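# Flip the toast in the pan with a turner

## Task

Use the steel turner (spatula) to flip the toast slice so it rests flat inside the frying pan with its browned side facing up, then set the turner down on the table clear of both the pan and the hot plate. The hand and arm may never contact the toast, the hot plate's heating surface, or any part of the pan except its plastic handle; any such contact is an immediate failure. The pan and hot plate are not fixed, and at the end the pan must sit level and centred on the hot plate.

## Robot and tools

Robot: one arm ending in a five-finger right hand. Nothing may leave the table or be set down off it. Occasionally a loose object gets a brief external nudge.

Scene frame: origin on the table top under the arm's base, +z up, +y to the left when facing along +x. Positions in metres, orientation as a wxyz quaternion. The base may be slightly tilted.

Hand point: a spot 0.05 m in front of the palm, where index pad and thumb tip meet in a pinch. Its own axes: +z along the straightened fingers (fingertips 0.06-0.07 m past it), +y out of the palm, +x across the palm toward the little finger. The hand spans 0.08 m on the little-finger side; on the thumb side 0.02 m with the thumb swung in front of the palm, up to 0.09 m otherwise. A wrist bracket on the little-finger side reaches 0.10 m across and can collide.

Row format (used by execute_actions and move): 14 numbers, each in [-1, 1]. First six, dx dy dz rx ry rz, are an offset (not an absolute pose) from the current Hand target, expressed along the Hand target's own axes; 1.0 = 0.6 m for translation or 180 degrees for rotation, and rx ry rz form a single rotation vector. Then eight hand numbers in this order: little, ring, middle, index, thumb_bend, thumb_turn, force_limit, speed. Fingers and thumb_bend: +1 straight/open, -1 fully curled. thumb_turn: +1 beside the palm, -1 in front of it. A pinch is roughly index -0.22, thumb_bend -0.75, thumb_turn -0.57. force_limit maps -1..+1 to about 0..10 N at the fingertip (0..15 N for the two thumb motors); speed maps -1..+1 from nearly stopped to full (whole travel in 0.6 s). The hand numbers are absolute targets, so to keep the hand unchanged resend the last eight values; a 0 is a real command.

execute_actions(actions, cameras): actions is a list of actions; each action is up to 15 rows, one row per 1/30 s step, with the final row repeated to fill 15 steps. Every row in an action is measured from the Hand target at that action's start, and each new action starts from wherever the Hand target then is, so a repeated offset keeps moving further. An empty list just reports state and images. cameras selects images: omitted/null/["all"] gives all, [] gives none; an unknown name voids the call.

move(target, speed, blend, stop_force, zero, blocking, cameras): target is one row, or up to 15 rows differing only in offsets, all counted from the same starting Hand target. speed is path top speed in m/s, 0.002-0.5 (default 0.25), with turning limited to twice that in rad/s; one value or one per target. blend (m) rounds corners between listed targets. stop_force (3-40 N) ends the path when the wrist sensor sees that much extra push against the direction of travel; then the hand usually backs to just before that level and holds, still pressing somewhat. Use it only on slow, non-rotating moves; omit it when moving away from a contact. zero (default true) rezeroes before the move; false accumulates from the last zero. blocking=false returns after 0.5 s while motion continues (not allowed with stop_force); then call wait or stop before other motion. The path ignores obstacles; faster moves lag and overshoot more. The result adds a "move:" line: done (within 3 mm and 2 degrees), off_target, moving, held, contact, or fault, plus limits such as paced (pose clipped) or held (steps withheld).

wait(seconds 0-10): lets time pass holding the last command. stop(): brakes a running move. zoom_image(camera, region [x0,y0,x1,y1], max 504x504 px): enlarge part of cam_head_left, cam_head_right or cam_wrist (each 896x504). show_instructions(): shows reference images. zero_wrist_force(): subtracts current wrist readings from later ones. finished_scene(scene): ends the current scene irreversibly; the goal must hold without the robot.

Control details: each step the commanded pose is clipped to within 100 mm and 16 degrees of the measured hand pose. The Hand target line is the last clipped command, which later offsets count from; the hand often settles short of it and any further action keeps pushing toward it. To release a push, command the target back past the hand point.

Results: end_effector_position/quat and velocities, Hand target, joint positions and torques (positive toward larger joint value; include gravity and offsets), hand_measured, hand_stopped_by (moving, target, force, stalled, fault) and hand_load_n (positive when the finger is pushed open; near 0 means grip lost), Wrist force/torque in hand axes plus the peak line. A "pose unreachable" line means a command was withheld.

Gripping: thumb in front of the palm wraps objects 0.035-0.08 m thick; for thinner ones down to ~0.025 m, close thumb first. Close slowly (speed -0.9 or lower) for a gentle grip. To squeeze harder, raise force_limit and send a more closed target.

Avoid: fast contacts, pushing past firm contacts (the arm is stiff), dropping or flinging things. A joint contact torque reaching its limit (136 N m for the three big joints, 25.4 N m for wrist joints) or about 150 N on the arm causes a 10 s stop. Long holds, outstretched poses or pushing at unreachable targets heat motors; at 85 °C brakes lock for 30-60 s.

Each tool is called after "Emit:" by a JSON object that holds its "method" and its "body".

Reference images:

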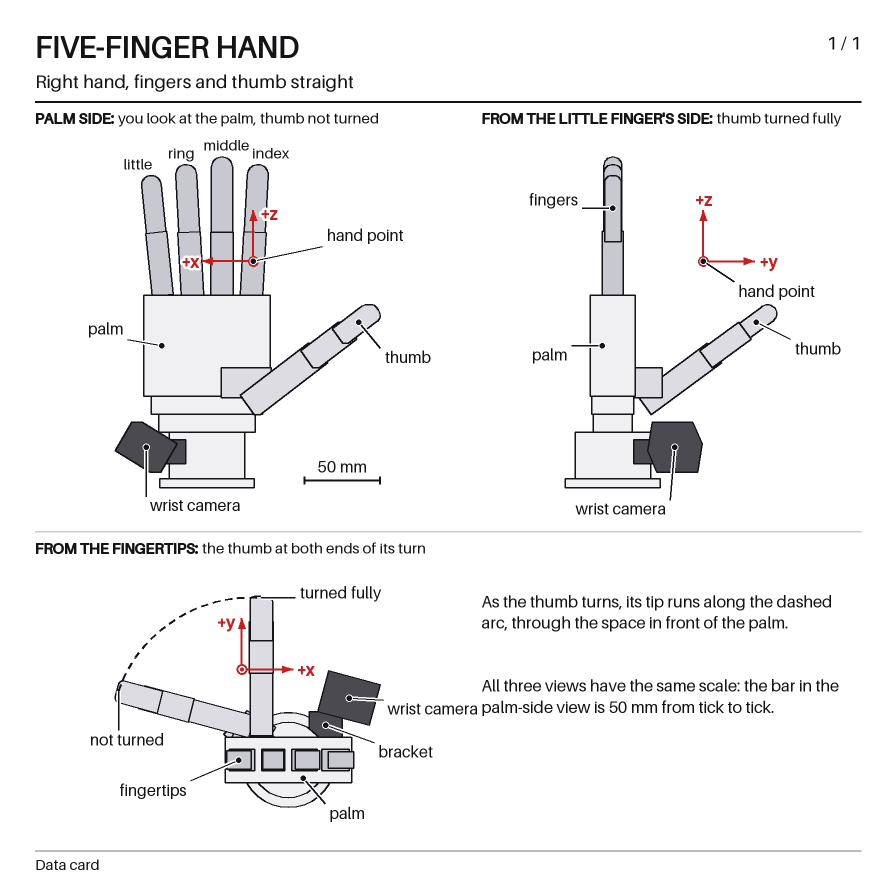

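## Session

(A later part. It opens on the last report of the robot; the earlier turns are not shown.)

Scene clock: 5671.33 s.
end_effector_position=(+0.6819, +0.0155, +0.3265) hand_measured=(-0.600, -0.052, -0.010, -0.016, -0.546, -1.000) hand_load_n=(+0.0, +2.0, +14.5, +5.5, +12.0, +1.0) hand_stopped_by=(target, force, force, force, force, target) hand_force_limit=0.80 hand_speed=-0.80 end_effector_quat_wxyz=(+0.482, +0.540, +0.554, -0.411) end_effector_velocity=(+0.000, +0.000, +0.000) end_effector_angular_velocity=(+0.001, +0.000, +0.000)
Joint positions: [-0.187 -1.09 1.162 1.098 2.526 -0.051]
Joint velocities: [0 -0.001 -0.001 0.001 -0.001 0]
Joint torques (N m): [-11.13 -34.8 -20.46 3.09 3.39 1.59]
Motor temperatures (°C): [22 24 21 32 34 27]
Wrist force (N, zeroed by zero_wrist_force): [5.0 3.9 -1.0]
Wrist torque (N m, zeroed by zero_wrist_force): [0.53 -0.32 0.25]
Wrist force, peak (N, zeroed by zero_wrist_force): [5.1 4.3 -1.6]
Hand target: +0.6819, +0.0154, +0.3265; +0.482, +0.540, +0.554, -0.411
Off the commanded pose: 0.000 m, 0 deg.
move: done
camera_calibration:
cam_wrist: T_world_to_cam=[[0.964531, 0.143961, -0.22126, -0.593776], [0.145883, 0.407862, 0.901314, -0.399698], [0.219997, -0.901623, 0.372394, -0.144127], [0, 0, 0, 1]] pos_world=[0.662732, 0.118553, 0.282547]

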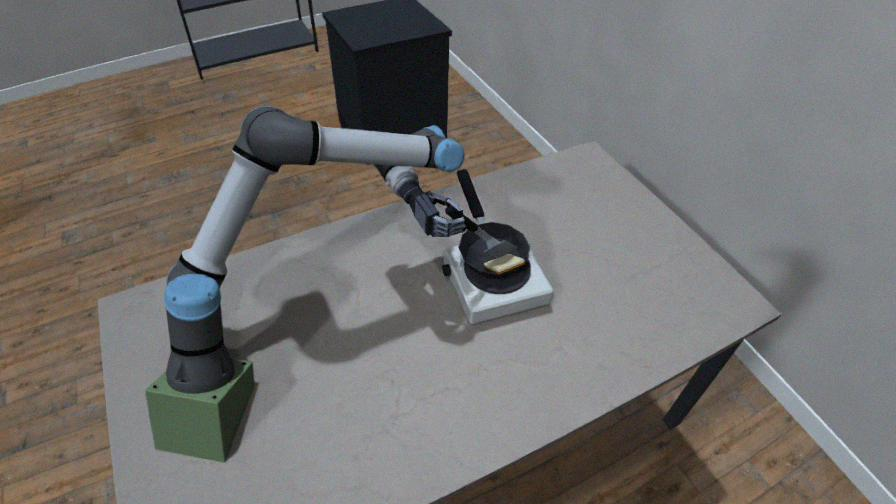

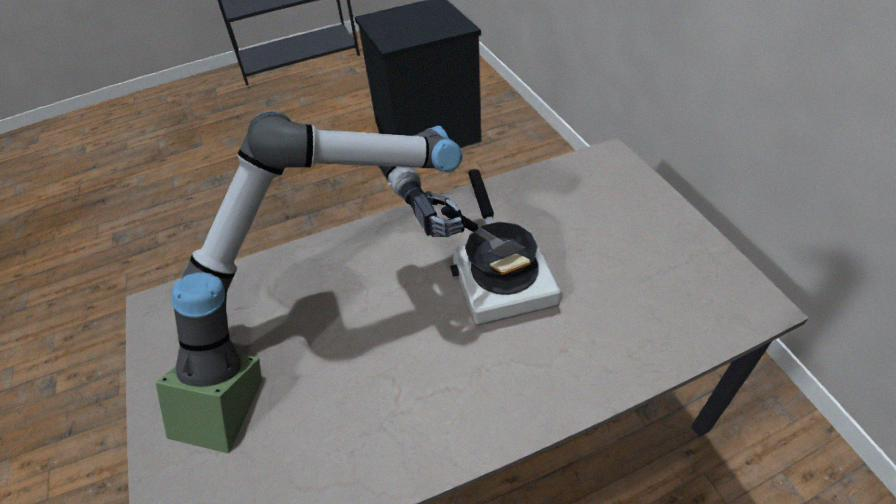

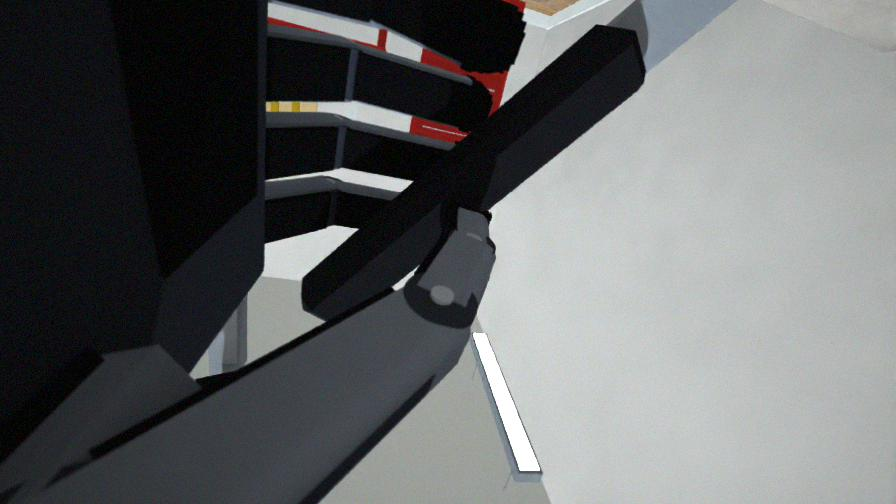

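Emit:
{"method": "move", "body": {"target": [0.002,-0.0586,-0.0378,0,0,0,-0.6,-0.6,-0.6,-0.6,-1,-1,0.8,-0.8], "speed": 0.05, "cameras": []}}

Emit:
{"method": "move", "body": {"target": [-0.0139,-0.0068,0.0785,0,0,0,-0.6,-0.6,-0.6,-0.6,-1,-1,0.8,-0.8], "speed": 0.03, "stop_force": 5, "cameras": ["cam_head_left"]}}

Emit:
{"method": "zoom_image", "body": {"camera": "cam_head_left", "region": [450, 215, 550, 300]}}

Emit:
{"method": "move", "body": {"target": [0.0083,0.0038,-0.041,0,0,0,-0.6,-0.6,-0.6,-0.6,-1,-1,0.8,-0.8], "speed": 0.03, "cameras": ["cam_head_left"]}}

Emit:
{"method": "zoom_image", "body": {"camera": "cam_head_left", "region": [450, 215, 550, 300]}}

Scene clock: 5699.50 s.
end_effector_position=(+0.6449, +0.0351, +0.3277) hand_measured=(-0.600, -0.052, -0.010, -0.016, -0.546, -1.000) hand_load_n=(+0.0, +1.5, +14.5, +5.5, +12.0, +0.5) hand_stopped_by=(target, force, force, force, force, target) hand_force_limit=0.80 hand_speed=-0.80 end_effector_quat_wxyz=(+0.482, +0.540, +0.554, -0.411) end_effector_velocity=(+0.001, +0.000, +0.000) end_effector_angular_velocity=(+0.000, +0.002, +0.001)
Joint positions: [-0.147 -1.164 1.286 1.101 2.541 0.013]
Joint velocities: [-0.001 0.002 -0.005 0.001 -0.001 -0.004]
Joint torques (N m): [-18.85 -32.89 -24.81 2.16 1.29 -2.09]
Motor temperatures (°C): [22 24 21 32 34 27]
Wrist force (N, zeroed by zero_wrist_force): [4.8 3.5 -1.0]
Wrist torque (N m, zeroed by zero_wrist_force): [0.51 -0.32 0.21]
Wrist force, peak (N, zeroed by zero_wrist_force): [5.3 4.1 -1.2]
Hand target: +0.6449, +0.0350, +0.3276; +0.482, +0.540, +0.554, -0.411
Off the commanded pose: 0.000 m, 0 deg.
move: done
No camera images: "cameras" was empty.

Scene clock: 5701.93 s.
end_effector_position=(+0.6447, -0.0129, +0.3261) hand_measured=(-0.600, -0.052, -0.010, -0.016, -0.546, -1.000) hand_load_n=(+0.0, +1.5, +14.5, +5.5, +11.5, +1.0) hand_stopped_by=(target, force, force, force, force, target) hand_force_limit=0.80 hand_speed=-0.80 end_effector_quat_wxyz=(+0.482, +0.540, +0.554, -0.411) end_effector_velocity=(+0.000, +0.000, +0.001) end_effector_angular_velocity=(-0.001, -0.002, +0.000)
Joint positions: [-0.242 -1.19 1.347 0.945 2.503 -0.136]
Joint velocities: [-0.001 -0.001 -0.001 0 0 0]
Joint torques (N m): [-4.53 -33.89 -22.54 4.03 3.76 2.6]
Motor temperatures (°C): [22 24 21 32 34 27]
Wrist force (N, zeroed by zero_wrist_force): [5.1 4.4 -1.4]
Wrist torque (N m, zeroed by zero_wrist_force): [0.63 -0.29 0.25]
Wrist force, peak (N, zeroed by zero_wrist_force): [5.4 4.5 -1.1]
Hand target: +0.6447, -0.0129, +0.3261; +0.482, +0.540, +0.554, -0.411
Off the commanded pose: 0.000 m, 0 deg.
move: done
Images, in order (width x height): cam_head_left 896x504.

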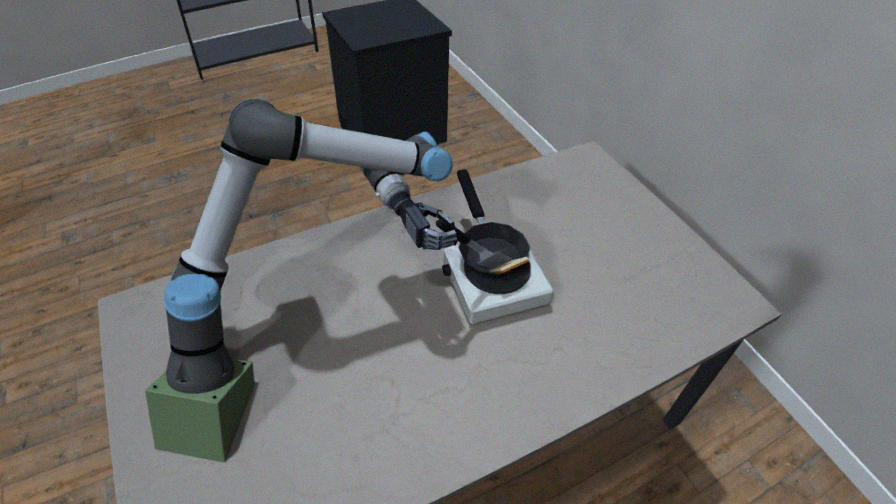

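Scaled by 5.040.

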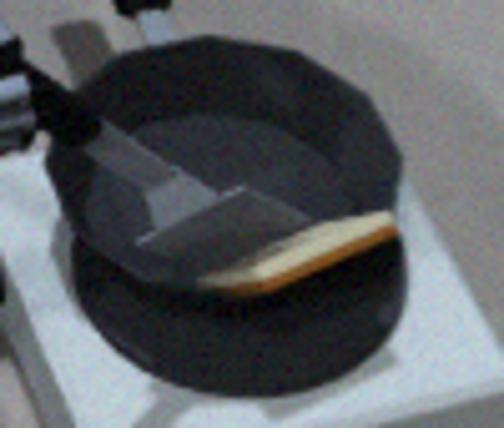

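Scene clock: 5703.07 s.
end_effector_position=(+0.6450, +0.0123, +0.3263) hand_measured=(-0.600, -0.052, -0.010, -0.016, -0.546, -1.000) hand_load_n=(+0.0, +1.5, +14.5, +5.5, +12.0, +1.0) hand_stopped_by=(target, force, force, force, force, target) hand_force_limit=0.80 hand_speed=-0.80 end_effector_quat_wxyz=(+0.482, +0.540, +0.554, -0.411) end_effector_velocity=(+0.001, -0.002, +0.000) end_effector_angular_velocity=(-0.001, +0.001, +0.001)
Joint positions: [-0.192 -1.176 1.316 1.025 2.524 -0.058]
Joint velocities: [-0.003 0 0.001 -0.006 0 -0.007]
Joint torques (N m): [-17.99 -42.61 -9.29 -0.3 0.74 -2.53]
Motor temperatures (°C): [22 24 21 32 34 27]
Wrist force (N, zeroed by zero_wrist_force): [5.1 3.9 -1.3]
Wrist torque (N m, zeroed by zero_wrist_force): [0.56 -0.29 0.26]
Wrist force, peak (N, zeroed by zero_wrist_force): [5.6 4.5 -1.0]
Hand target: +0.6450, +0.0122, +0.3263; +0.482, +0.540, +0.554, -0.411
Off the commanded pose: 0.000 m, 0 deg.
move: done
Images, in order (width x height): cam_head_left 896x504.

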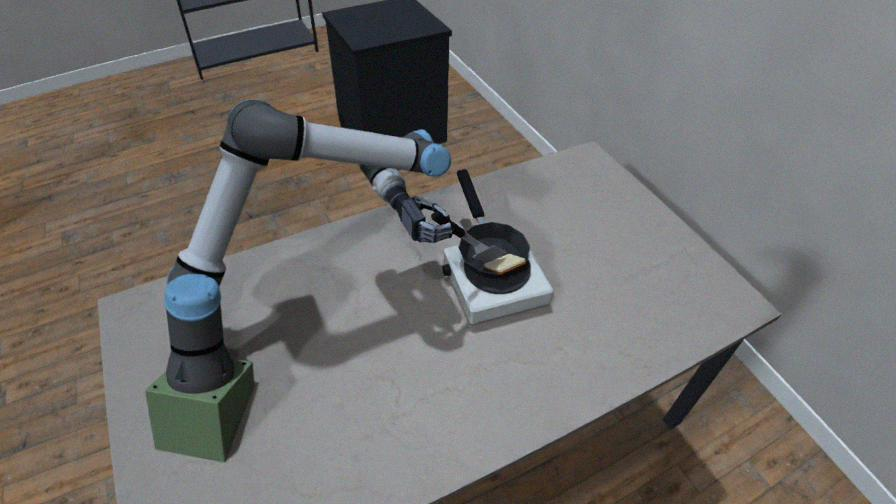

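Scaled by 5.040.

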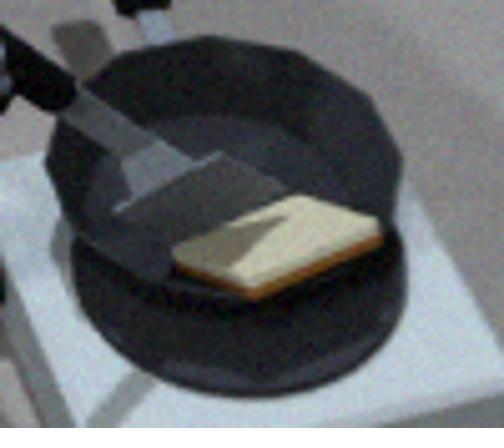

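Emit:
{"method": "move", "body": {"target": [-0.1762,0.0146,-0.0613,0,0,0,-0.6,-0.6,-0.6,-0.6,-1,-1,0.8,-0.8], "speed": 0.12, "cameras": []}}

Emit:
{"method": "move", "body": {"target": [[-0.1789,0.0788,0.2221,-0.0086,0.068,-0.0836,-0.6,-0.6,-0.6,-0.6,-1,-1,0.8,-0.8],[-0.0259,0.1758,0.4163,-0.0171,0.1359,-0.1671,-0.6,-0.6,-0.6,-0.6,-1,-1,0.8,-0.8]], "speed": [0.12,0.1], "blend": 0.03, "cameras": ["cam_head_left"]}}

Emit:
{"method": "zoom_image", "body": {"camera": "cam_head_left", "region": [430, 190, 580, 310]}}

Scene clock: 5712.13 s.
end_effector_position=(+0.6452, +0.0274, +0.4375) hand_measured=(-0.600, -0.052, -0.010, -0.016, -0.546, -1.000) hand_load_n=(+0.0, +1.5, +14.5, +5.0, +12.0, +0.5) hand_stopped_by=(target, force, force, force, force, target) hand_force_limit=0.80 hand_speed=-0.80 end_effector_quat_wxyz=(+0.482, +0.540, +0.554, -0.411) end_effector_velocity=(+0.000, +0.000, +0.001) end_effector_angular_velocity=(-0.001, -0.001, -0.001)
Joint positions: [-0.264 -1.283 1.175 1.184 2.493 -0.168]
Joint velocities: [-0.001 0 -0.001 0 0.001 0]
Joint torques (N m): [-5.24 -27.42 -19.18 0.34 3.67 1.94]
Motor temperatures (°C): [22 24 21 32 34 27]
Wrist force (N, zeroed by zero_wrist_force): [5.2 4.0 -1.3]
Wrist torque (N m, zeroed by zero_wrist_force): [0.60 -0.34 0.21]
Wrist force, peak (N, zeroed by zero_wrist_force): [6.3 3.8 -1.0]
Hand target: +0.6452, +0.0274, +0.4375; +0.482, +0.540, +0.554, -0.411
Off the commanded pose: 0.000 m, 0 deg.
move: done
No camera images: "cameras" was empty.

Scene clock: 5715.73 s.
end_effector_position=(+0.7717, -0.2110, +0.4100) hand_measured=(-0.600, -0.052, -0.010, -0.016, -0.546, -1.000) hand_load_n=(-0.5, +2.5, +15.0, +4.5, +13.0, +0.5) hand_stopped_by=(target, force, force, force, force, target) hand_force_limit=0.80 hand_speed=-0.80 end_effector_quat_wxyz=(+0.246, +0.440, +0.773, -0.384) end_effector_velocity=(+0.001, -0.001, +0.000) end_effector_angular_velocity=(-0.001, -0.003, +0.001)
Joint positions: [-0.766 -0.727 0.234 1.518 1.859 -1.095]
Joint velocities: [0 -0.002 0.005 -0.006 -0.001 0.001]
Joint torques (N m): [-15.52 -57.8 -8.18 -1.36 2.16 0.95]
Motor temperatures (°C): [22 24 21 32 34 27]
Wrist force (N, zeroed by zero_wrist_force): [4.4 5.7 -0.1]
Wrist torque (N m, zeroed by zero_wrist_force): [0.67 -0.42 0.37]
Wrist force, peak (N, zeroed by zero_wrist_force): [4.9 6.0 0.1]
Hand target: +0.7718, -0.2109, +0.4101; +0.247, +0.440, +0.773, -0.384
Off the commanded pose: 0.000 m, 0 deg.
move: done
Images, in order (width x height): cam_head_left 896x504.

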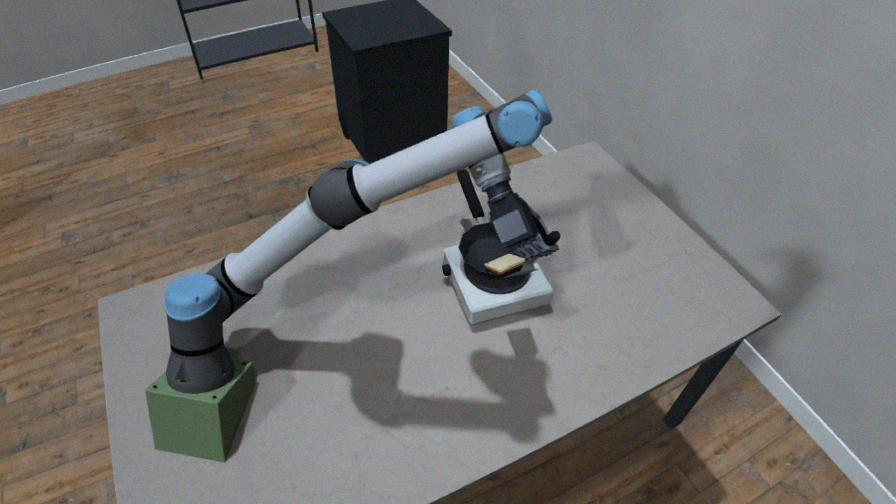

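Scaled by 3.360.

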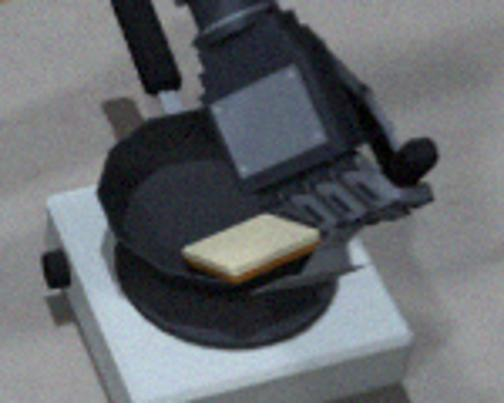

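Emit:
{"method": "move", "body": {"target": [0.0415,0.0636,-0.006,0,0,0,-0.6,-0.6,-0.6,-0.6,-1,-1,0.8,-0.8], "speed": 0.06, "stop_force": 4, "cameras": ["cam_head_left"]}}

Emit:
{"method": "zoom_image", "body": {"camera": "cam_head_left", "region": [450, 215, 550, 300]}}

Emit:
{"method": "move", "body": {"target": [[0.038,0.0222,-0.0156,0,0,0,-0.6,-0.6,-0.6,-0.6,-1,-1,0.8,-0.8],[0.0642,0.0369,-0.0146,0,0,0,-0.6,-0.6,-0.6,-0.6,-1,-1,0.8,-0.8],[0.0844,0.0485,-0.0184,0,0,0,-0.6,-0.6,-0.6,-0.6,-1,-1,0.8,-0.8]], "speed": 0.02, "stop_force": 4, "cameras": ["cam_head_left"]}}

Emit:
{"method": "zoom_image", "body": {"camera": "cam_head_left", "region": [450, 215, 550, 300]}}

Scene clock: 5726.17 s.
end_effector_position=(+0.7926, -0.1837, +0.3799) hand_measured=(-0.600, -0.052, -0.010, -0.016, -0.546, -1.000) hand_load_n=(+0.0, +2.0, +15.0, +5.0, +12.5, +0.5) hand_stopped_by=(target, force, force, force, force, target) hand_force_limit=0.80 hand_speed=-0.80 end_effector_quat_wxyz=(+0.247, +0.440, +0.773, -0.384) end_effector_velocity=(+0.000, +0.000, +0.000) end_effector_angular_velocity=(+0.000, -0.001, +0.000)
Joint positions: [-0.69 -0.645 0.108 1.582 1.898 -1.027]
Joint velocities: [0 0 0 -0.001 -0.001 0.001]
Joint torques (N m): [-27.39 -37.31 -22.49 3.55 0.17 -2.2]
Motor temperatures (°C): [22 24 21 32 34 27]
Wrist force (N, zeroed by zero_wrist_force): [4.4 5.5 0.4]
Wrist torque (N m, zeroed by zero_wrist_force): [0.59 -0.46 0.33]
Wrist force, peak (N, zeroed by zero_wrist_force): [5.0 6.2 0.3]
Hand target: +0.7926, -0.1837, +0.3799; +0.247, +0.440, +0.773, -0.384
Off the commanded pose: 0.000 m, 0 deg.
move: done
Images, in order (width x height): cam_head_left 896x504.

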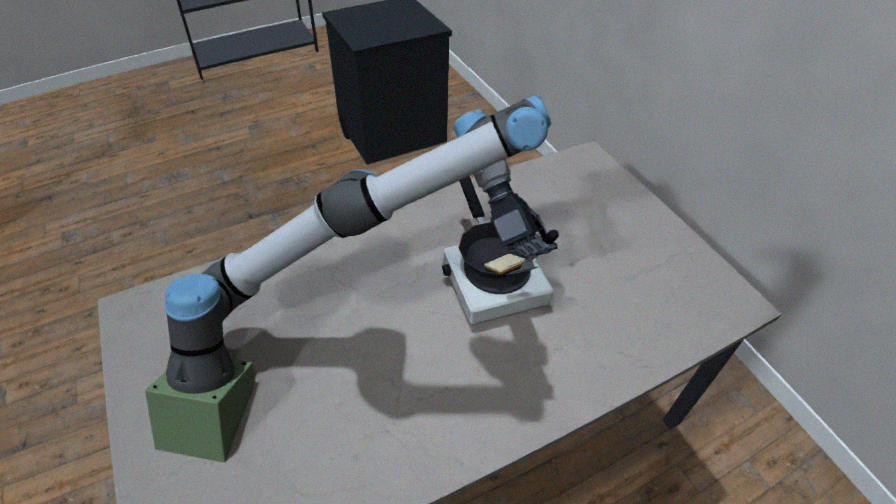

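Scaled by 5.040.

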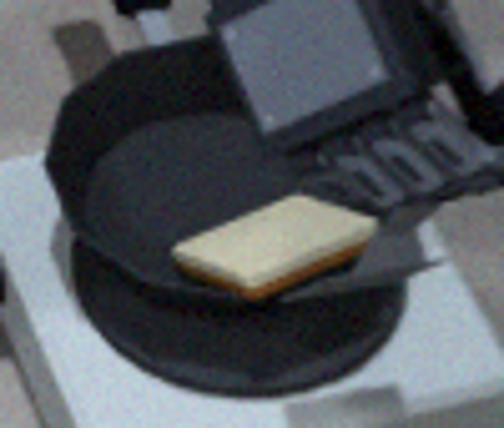

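Scene clock: 5730.40 s.
end_effector_position=(+0.7926, -0.1407, +0.3390) hand_measured=(-0.600, -0.052, -0.010, -0.016, -0.546, -1.000) hand_load_n=(+0.0, +4.5, +19.0, +1.0, +17.0, -2.5) hand_stopped_by=(target, force, force, force, force, target) hand_force_limit=0.80 hand_speed=-0.80 end_effector_quat_wxyz=(+0.247, +0.440, +0.773, -0.384) end_effector_velocity=(+0.000, -0.001, +0.001) end_effector_angular_velocity=(-0.002, -0.003, +0.000)
Joint positions: [-0.6 -0.776 0.419 1.43 1.942 -0.943]
Joint velocities: [-0.001 0 -0.002 -0.001 0.001 0]
Joint torques (N m): [-29.16 -37.19 -23.54 3.62 0 -2.01]
Motor temperatures (°C): [22 24 21 32 34 27]
Wrist force (N, zeroed by zero_wrist_force): [4.1 5.3 0.7]
Wrist torque (N m, zeroed by zero_wrist_force): [0.70 -0.55 0.32]
Wrist force, peak (N, zeroed by zero_wrist_force): [4.9 5.9 0.3]
Hand target: +0.7926, -0.1407, +0.3390; +0.247, +0.440, +0.773, -0.384
Off the commanded pose: 0.000 m, 0 deg.
move: done
Images, in order (width x height): cam_head_left 896x504.

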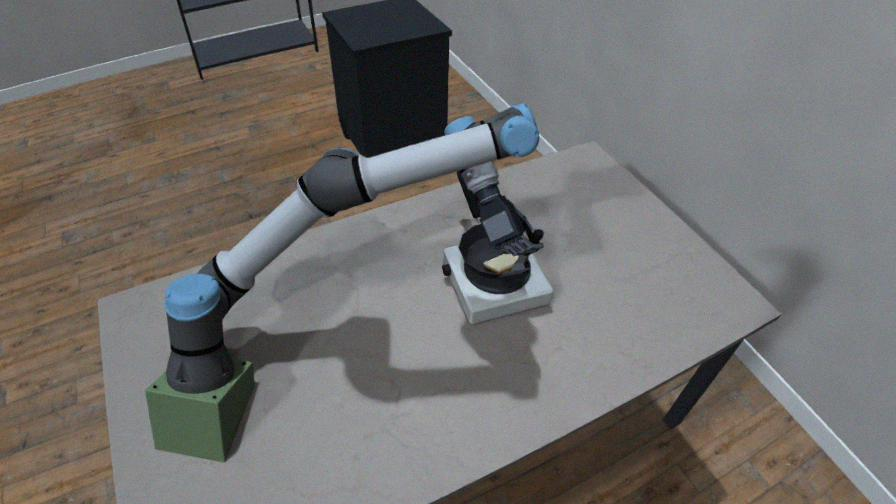

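Scaled by 5.040.

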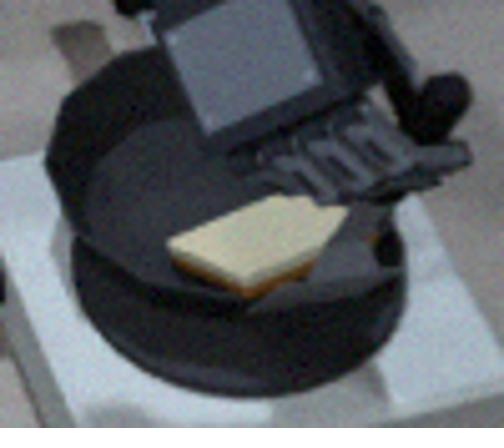

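Emit:
{"method": "wait", "body": {"seconds": 0.1}}

Emit:
{"method": "zoom_image", "body": {"camera": "cam_head_left", "region": [475, 240, 535, 285]}}

Emit:
{"method": "zoom_image", "body": {"camera": "cam_head_right", "region": [475, 240, 535, 285]}}

Scene clock: 5734.13 s.
end_effector_position=(+0.7926, -0.1407, +0.3390) hand_measured=(-0.600, -0.052, -0.010, -0.016, -0.546, -1.000) hand_load_n=(+0.0, +4.5, +19.0, +1.0, +17.0, -2.5) hand_stopped_by=(target, force, force, force, force, target) hand_force_limit=0.80 hand_speed=-0.80 end_effector_quat_wxyz=(+0.247, +0.440, +0.773, -0.384) end_effector_velocity=(+0.000, +0.000, +0.000) end_effector_angular_velocity=(+0.000, +0.001, +0.000)
Joint positions: [-0.6 -0.776 0.419 1.43 1.942 -0.943]
Joint velocities: [0 0 0.001 0 0.001 -0.001]
Joint torques (N m): [-27.04 -38.15 -22.61 3.25 0.56 -1.84]
Motor temperatures (°C): [22 24 21 32 34 27]
Wrist force (N, zeroed by zero_wrist_force): [4.5 5.2 0.8]
Wrist torque (N m, zeroed by zero_wrist_force): [0.69 -0.60 0.34]
Wrist force, peak (N, zeroed by zero_wrist_force): [4.6 5.5 0.6]
Hand target: +0.7926, -0.1407, +0.3390; +0.247, +0.440, +0.773, -0.384
Off the commanded pose: 0.000 m, 0 deg.
wait: 0.10 s; at rest from the start
camera_calibration:
cam_wrist: T_world_to_cam=[[0.688431, 0.455282, -0.564607, -0.296322], [0.569388, 0.142963, 0.809543, -0.705198], [0.449288, -0.878794, -0.160811, -0.311672], [0, 0, 0, 1]] pos_world=[0.745559, -0.0381678, 0.353462]

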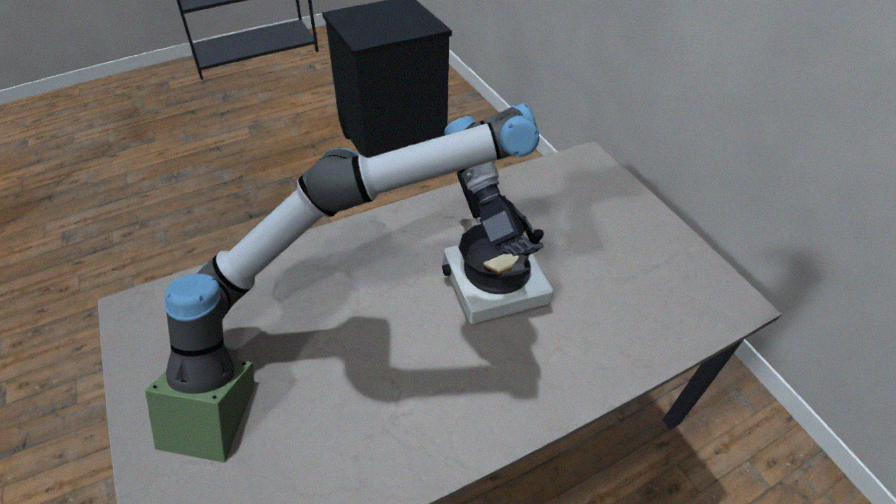

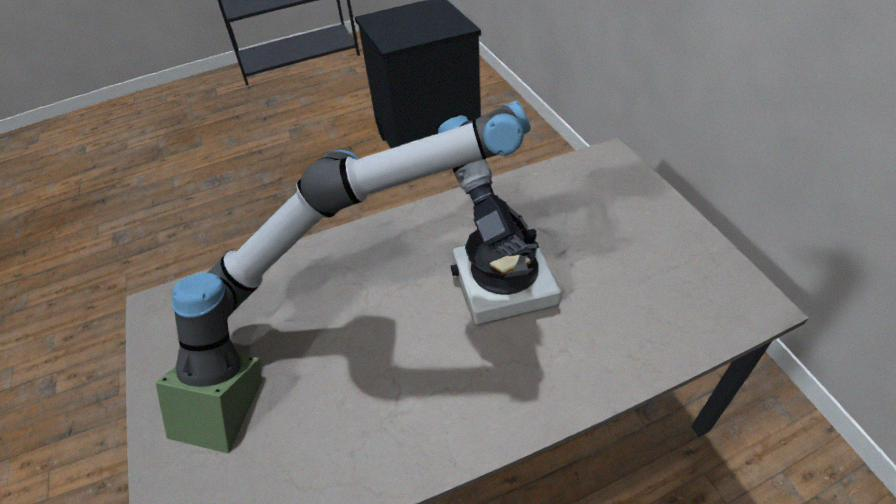

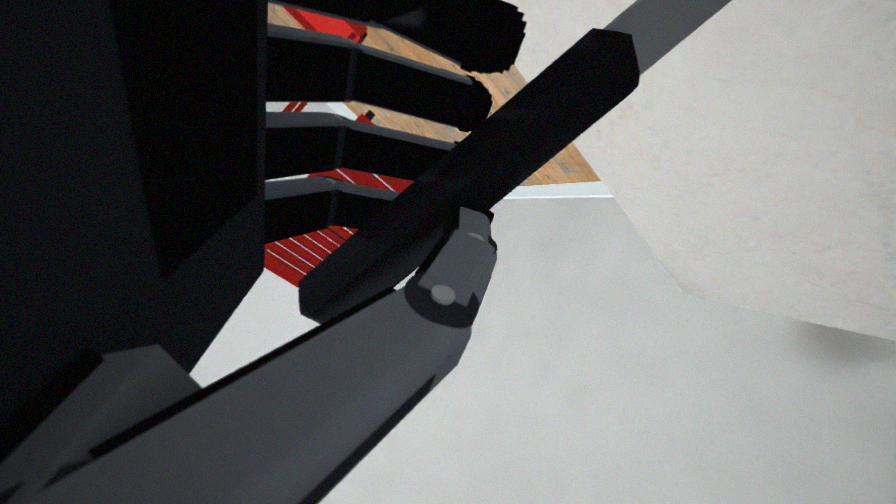

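Scaled by 8.400.

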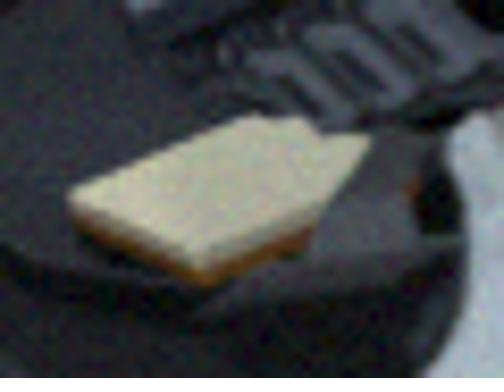

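Scaled by 8.400.

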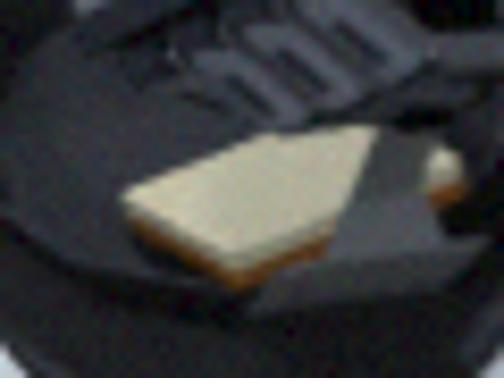

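Emit:
{"method": "move", "body": {"target": [0.0237,0.0152,-0.0362,0,0,0,-0.6,-0.6,-0.6,-0.6,-1,-1,0.8,-0.8], "speed": 0.015, "stop_force": 4, "cameras": ["cam_head_left","cam_head_right"]}}

Emit:
{"method": "zoom_image", "body": {"camera": "cam_head_left", "region": [475, 230, 545, 290]}}

Emit:
{"method": "zoom_image", "body": {"camera": "cam_head_right", "region": [475, 230, 545, 290]}}

Scene clock: 5756.43 s.
end_effector_position=(+0.7926, -0.1314, +0.3387) hand_measured=(-0.600, -0.052, -0.010, -0.016, -0.544, -1.000) hand_load_n=(+0.0, +5.0, +21.5, +0.0, +18.5, -1.5) hand_stopped_by=(target, force, force, force, force, target) hand_force_limit=0.80 hand_speed=-0.80 end_effector_quat_wxyz=(+0.247, +0.440, +0.773, -0.384) end_effector_velocity=(+0.000, +0.000, +0.000) end_effector_angular_velocity=(+0.001, -0.001, +0.000)
Joint positions: [-0.587 -0.781 0.422 1.438 1.948 -0.931]
Joint velocities: [0 0 0.001 -0.001 -0.001 0.001]
Joint torques (N m): [-26.69 -35.44 -23 -0.44 -0.17 -2.08]
Motor temperatures (°C): [22 24 21 32 34 27]
Wrist force (N, zeroed by zero_wrist_force): [0.8 3.2 0.2]
Wrist torque (N m, zeroed by zero_wrist_force): [0.76 -0.59 0.24]
Wrist force, peak (N, zeroed by zero_wrist_force): [4.5 5.7 0.7]
Hand target: +0.7926, -0.1314, +0.3387; +0.247, +0.440, +0.773, -0.384
Off the commanded pose: 0.018 m, 0 deg.
move: contact
Images, in order (width x height): cam_head_left 896x504, cam_head_right 896x504.

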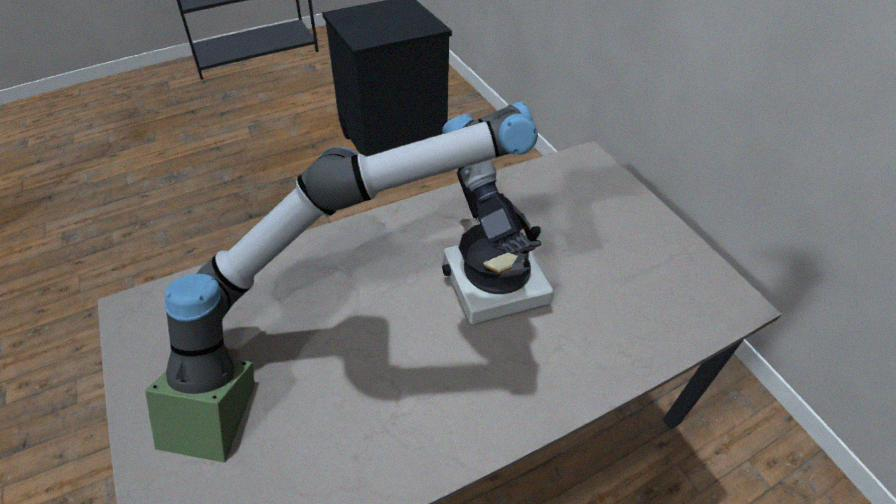

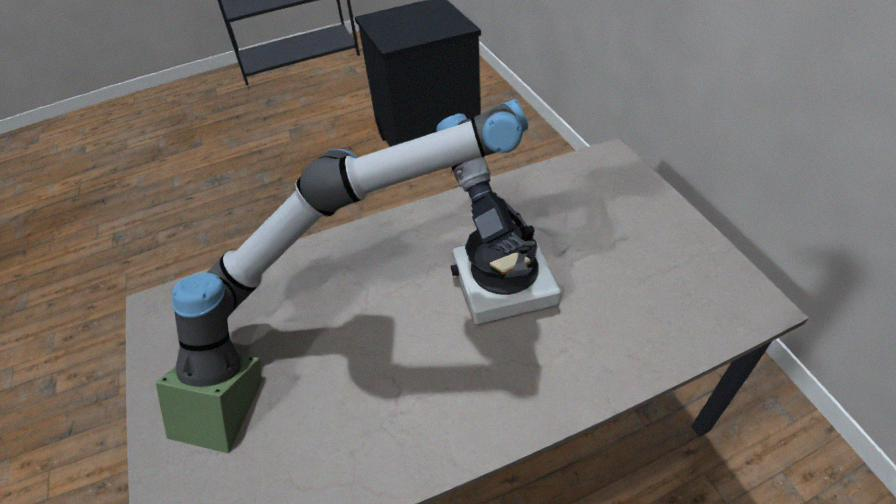

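Scaled by 7.200.

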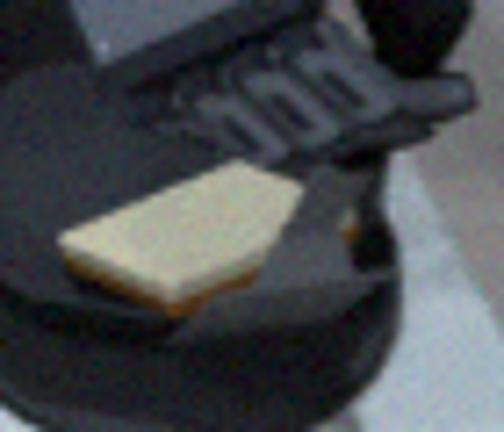

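Scaled by 7.200.

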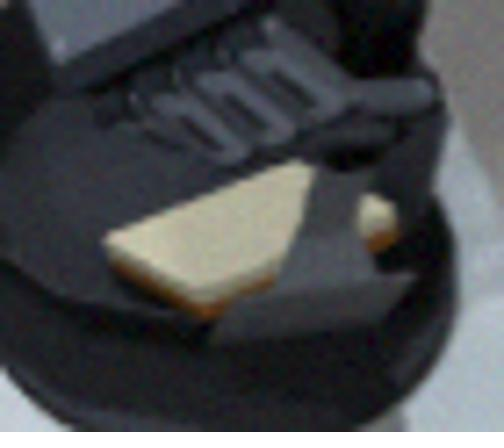

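Emit:
{"method": "move", "body": {"target": [-0.006,-0.0031,-0.0049,0,0,0,-0.6,-0.6,-0.6,-0.6,-1,-1,0.8,-0.8], "speed": 0.01, "cameras": ["cam_head_left","cam_head_right"]}}

Emit:
{"method": "zoom_image", "body": {"camera": "cam_head_left", "region": [475, 230, 545, 290]}}

Emit:
{"method": "zoom_image", "body": {"camera": "cam_head_right", "region": [475, 230, 545, 290]}}

Scene clock: 5767.20 s.
end_effector_position=(+0.7926, -0.1314, +0.3438) hand_measured=(-0.600, -0.052, -0.010, -0.016, -0.544, -1.000) hand_load_n=(+0.0, +5.0, +22.5, +0.0, +19.5, -3.0) hand_stopped_by=(target, force, force, force, force, target) hand_force_limit=0.80 hand_speed=-0.80 end_effector_quat_wxyz=(+0.247, +0.440, +0.773, -0.384) end_effector_velocity=(-0.001, +0.000, -0.001) end_effector_angular_velocity=(+0.001, +0.003, -0.001)
Joint positions: [-0.591 -0.777 0.401 1.453 1.946 -0.935]
Joint velocities: [0 0 0.003 0.001 0 0]
Joint torques (N m): [-21.4 -41.02 -10.31 0.92 0.28 -0.76]
Motor temperatures (°C): [22 24 21 32 34 27]
Wrist force (N, zeroed by zero_wrist_force): [4.2 5.1 0.8]
Wrist torque (N m, zeroed by zero_wrist_force): [0.79 -0.63 0.30]
Wrist force, peak (N, zeroed by zero_wrist_force): [5.0 5.4 1.0]
Hand target: +0.7926, -0.1314, +0.3437; +0.247, +0.440, +0.773, -0.384
Off the commanded pose: 0.000 m, 0 deg.
move: done
Images, in order (width x height): cam_head_left 896x504, cam_head_right 896x504.

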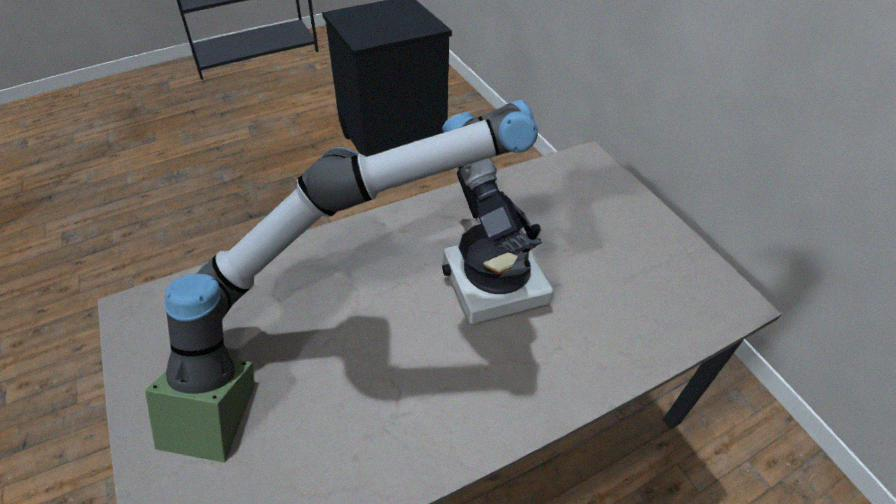

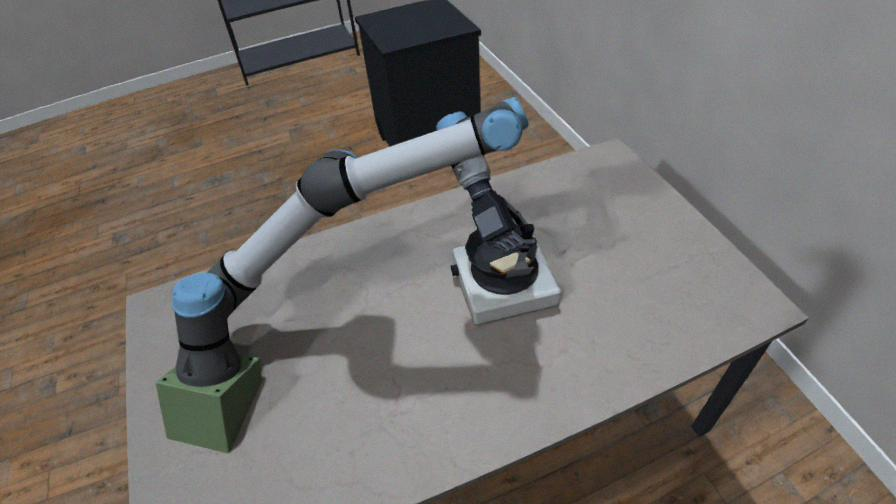

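Scaled by 7.200.

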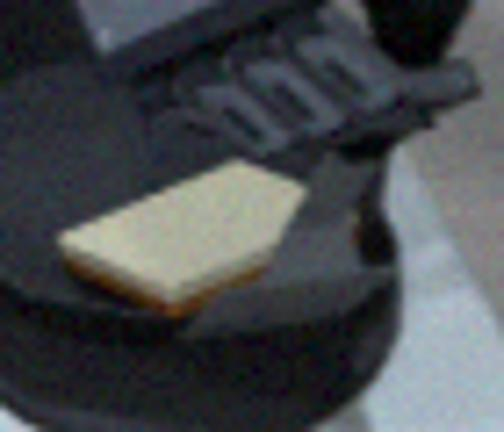

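Scaled by 7.200.

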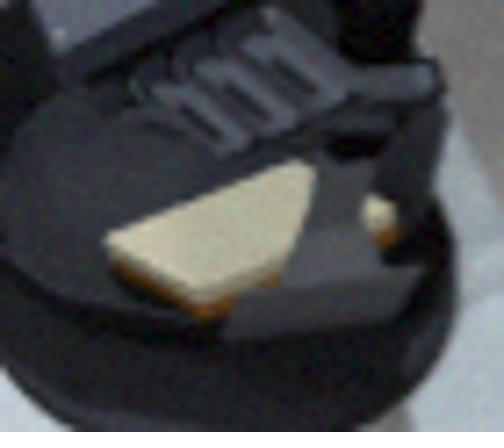

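Emit:
{"method": "move", "body": {"target": [-0.1275,-0.1138,0.0417,0,0,0,-0.6,-0.6,-0.6,-0.6,-1,-1,0.8,-0.8], "speed": 0.06}}

Emit:
{"method": "zoom_image", "body": {"camera": "cam_head_left", "region": [475, 215, 575, 295]}}

Emit:
{"method": "zoom_image", "body": {"camera": "cam_head_right", "region": [475, 215, 575, 295]}}

Scene clock: 5785.63 s.
end_effector_position=(+0.7718, -0.2109, +0.4098) hand_measured=(-0.600, -0.052, -0.010, -0.016, -0.544, -1.000) hand_load_n=(+0.0, +0.5, +18.5, +3.0, +11.0, +2.0) hand_stopped_by=(target, force, force, force, force, target) hand_force_limit=0.80 hand_speed=-0.80 end_effector_quat_wxyz=(+0.246, +0.440, +0.773, -0.384) end_effector_velocity=(-0.001, -0.001, -0.001) end_effector_angular_velocity=(+0.000, +0.003, -0.003)
Joint positions: [-0.765 -0.728 0.236 1.517 1.859 -1.095]
Joint velocities: [0 0 0.004 0 0.002 0]
Joint torques (N m): [-16.86 -50.34 -9.87 0.73 3.07 2.62]
Motor temperatures (°C): [22 24 21 32 34 27]
Wrist force (N, zeroed by zero_wrist_force): [4.3 5.8 0.0]
Wrist torque (N m, zeroed by zero_wrist_force): [0.68 -0.41 0.37]
Wrist force, peak (N, zeroed by zero_wrist_force): [5.0 6.0 1.1]
Hand target: +0.7718, -0.2108, +0.4098; +0.247, +0.440, +0.773, -0.384
Off the commanded pose: 0.000 m, 0 deg.
move: done
camera_calibration:
cam_wrist: T_world_to_cam=[[0.688419, 0.455091, -0.564776, -0.210056], [0.569518, 0.143018, 0.809442, -0.740699], [0.449142, -0.878885, -0.160726, -0.35259], [0, 0, 0, 1]] pos_world=[0.724811, -0.108359, 0.424248]

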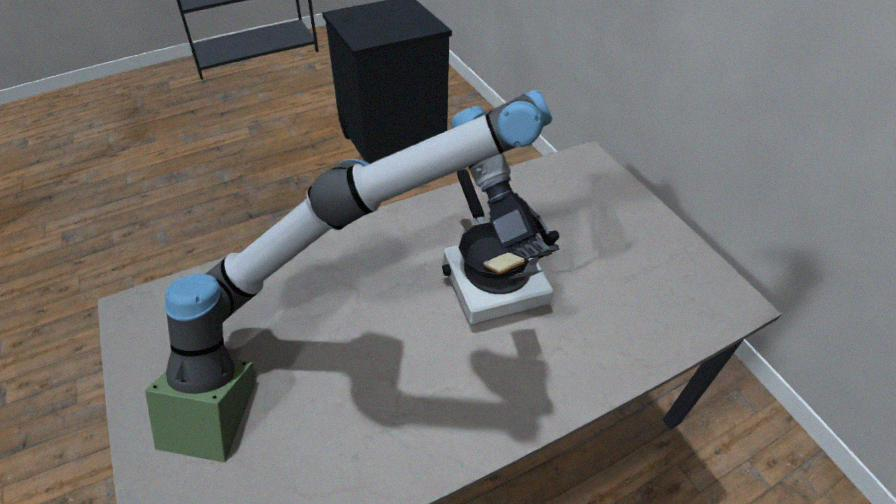

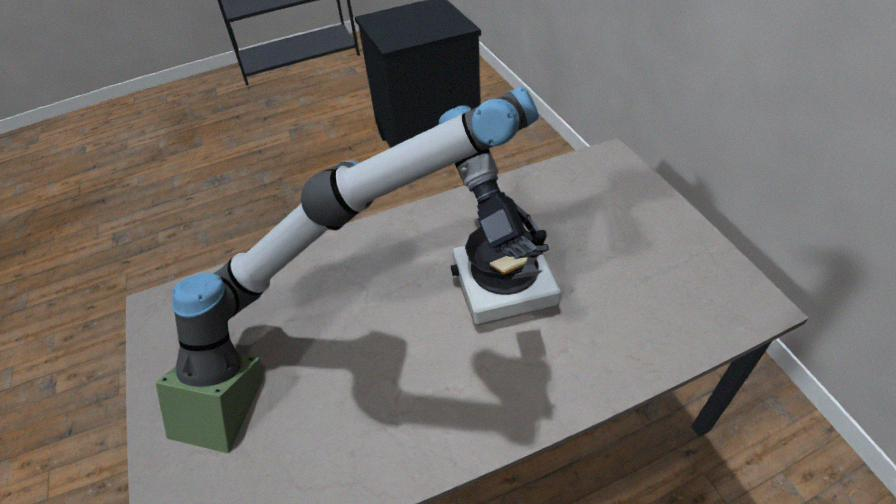

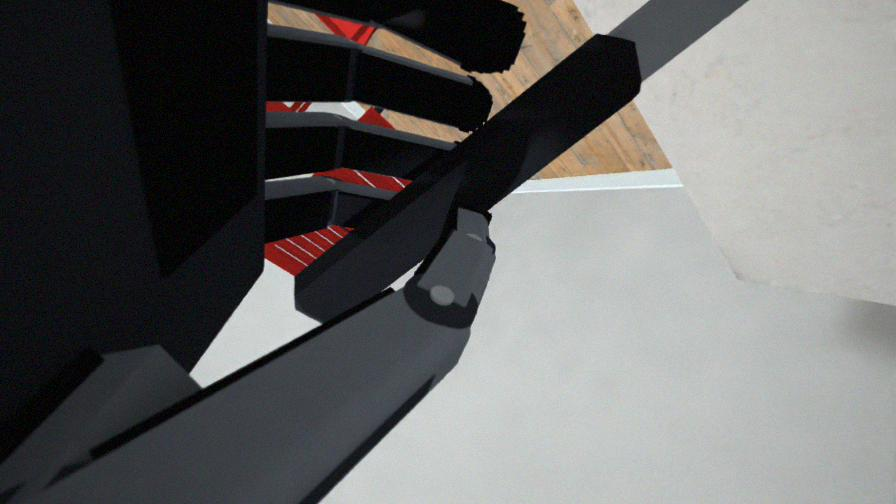

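Scaled by 5.040.

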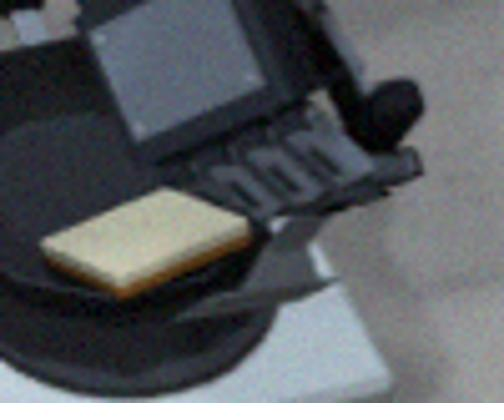

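Scaled by 5.040.

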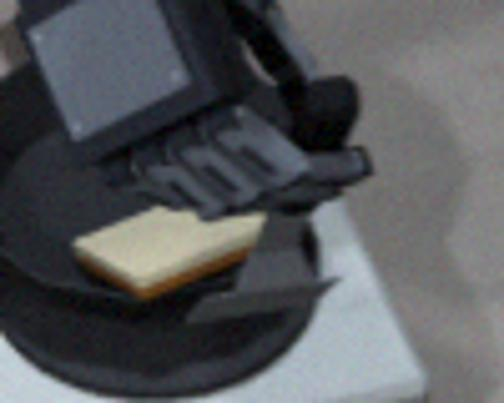

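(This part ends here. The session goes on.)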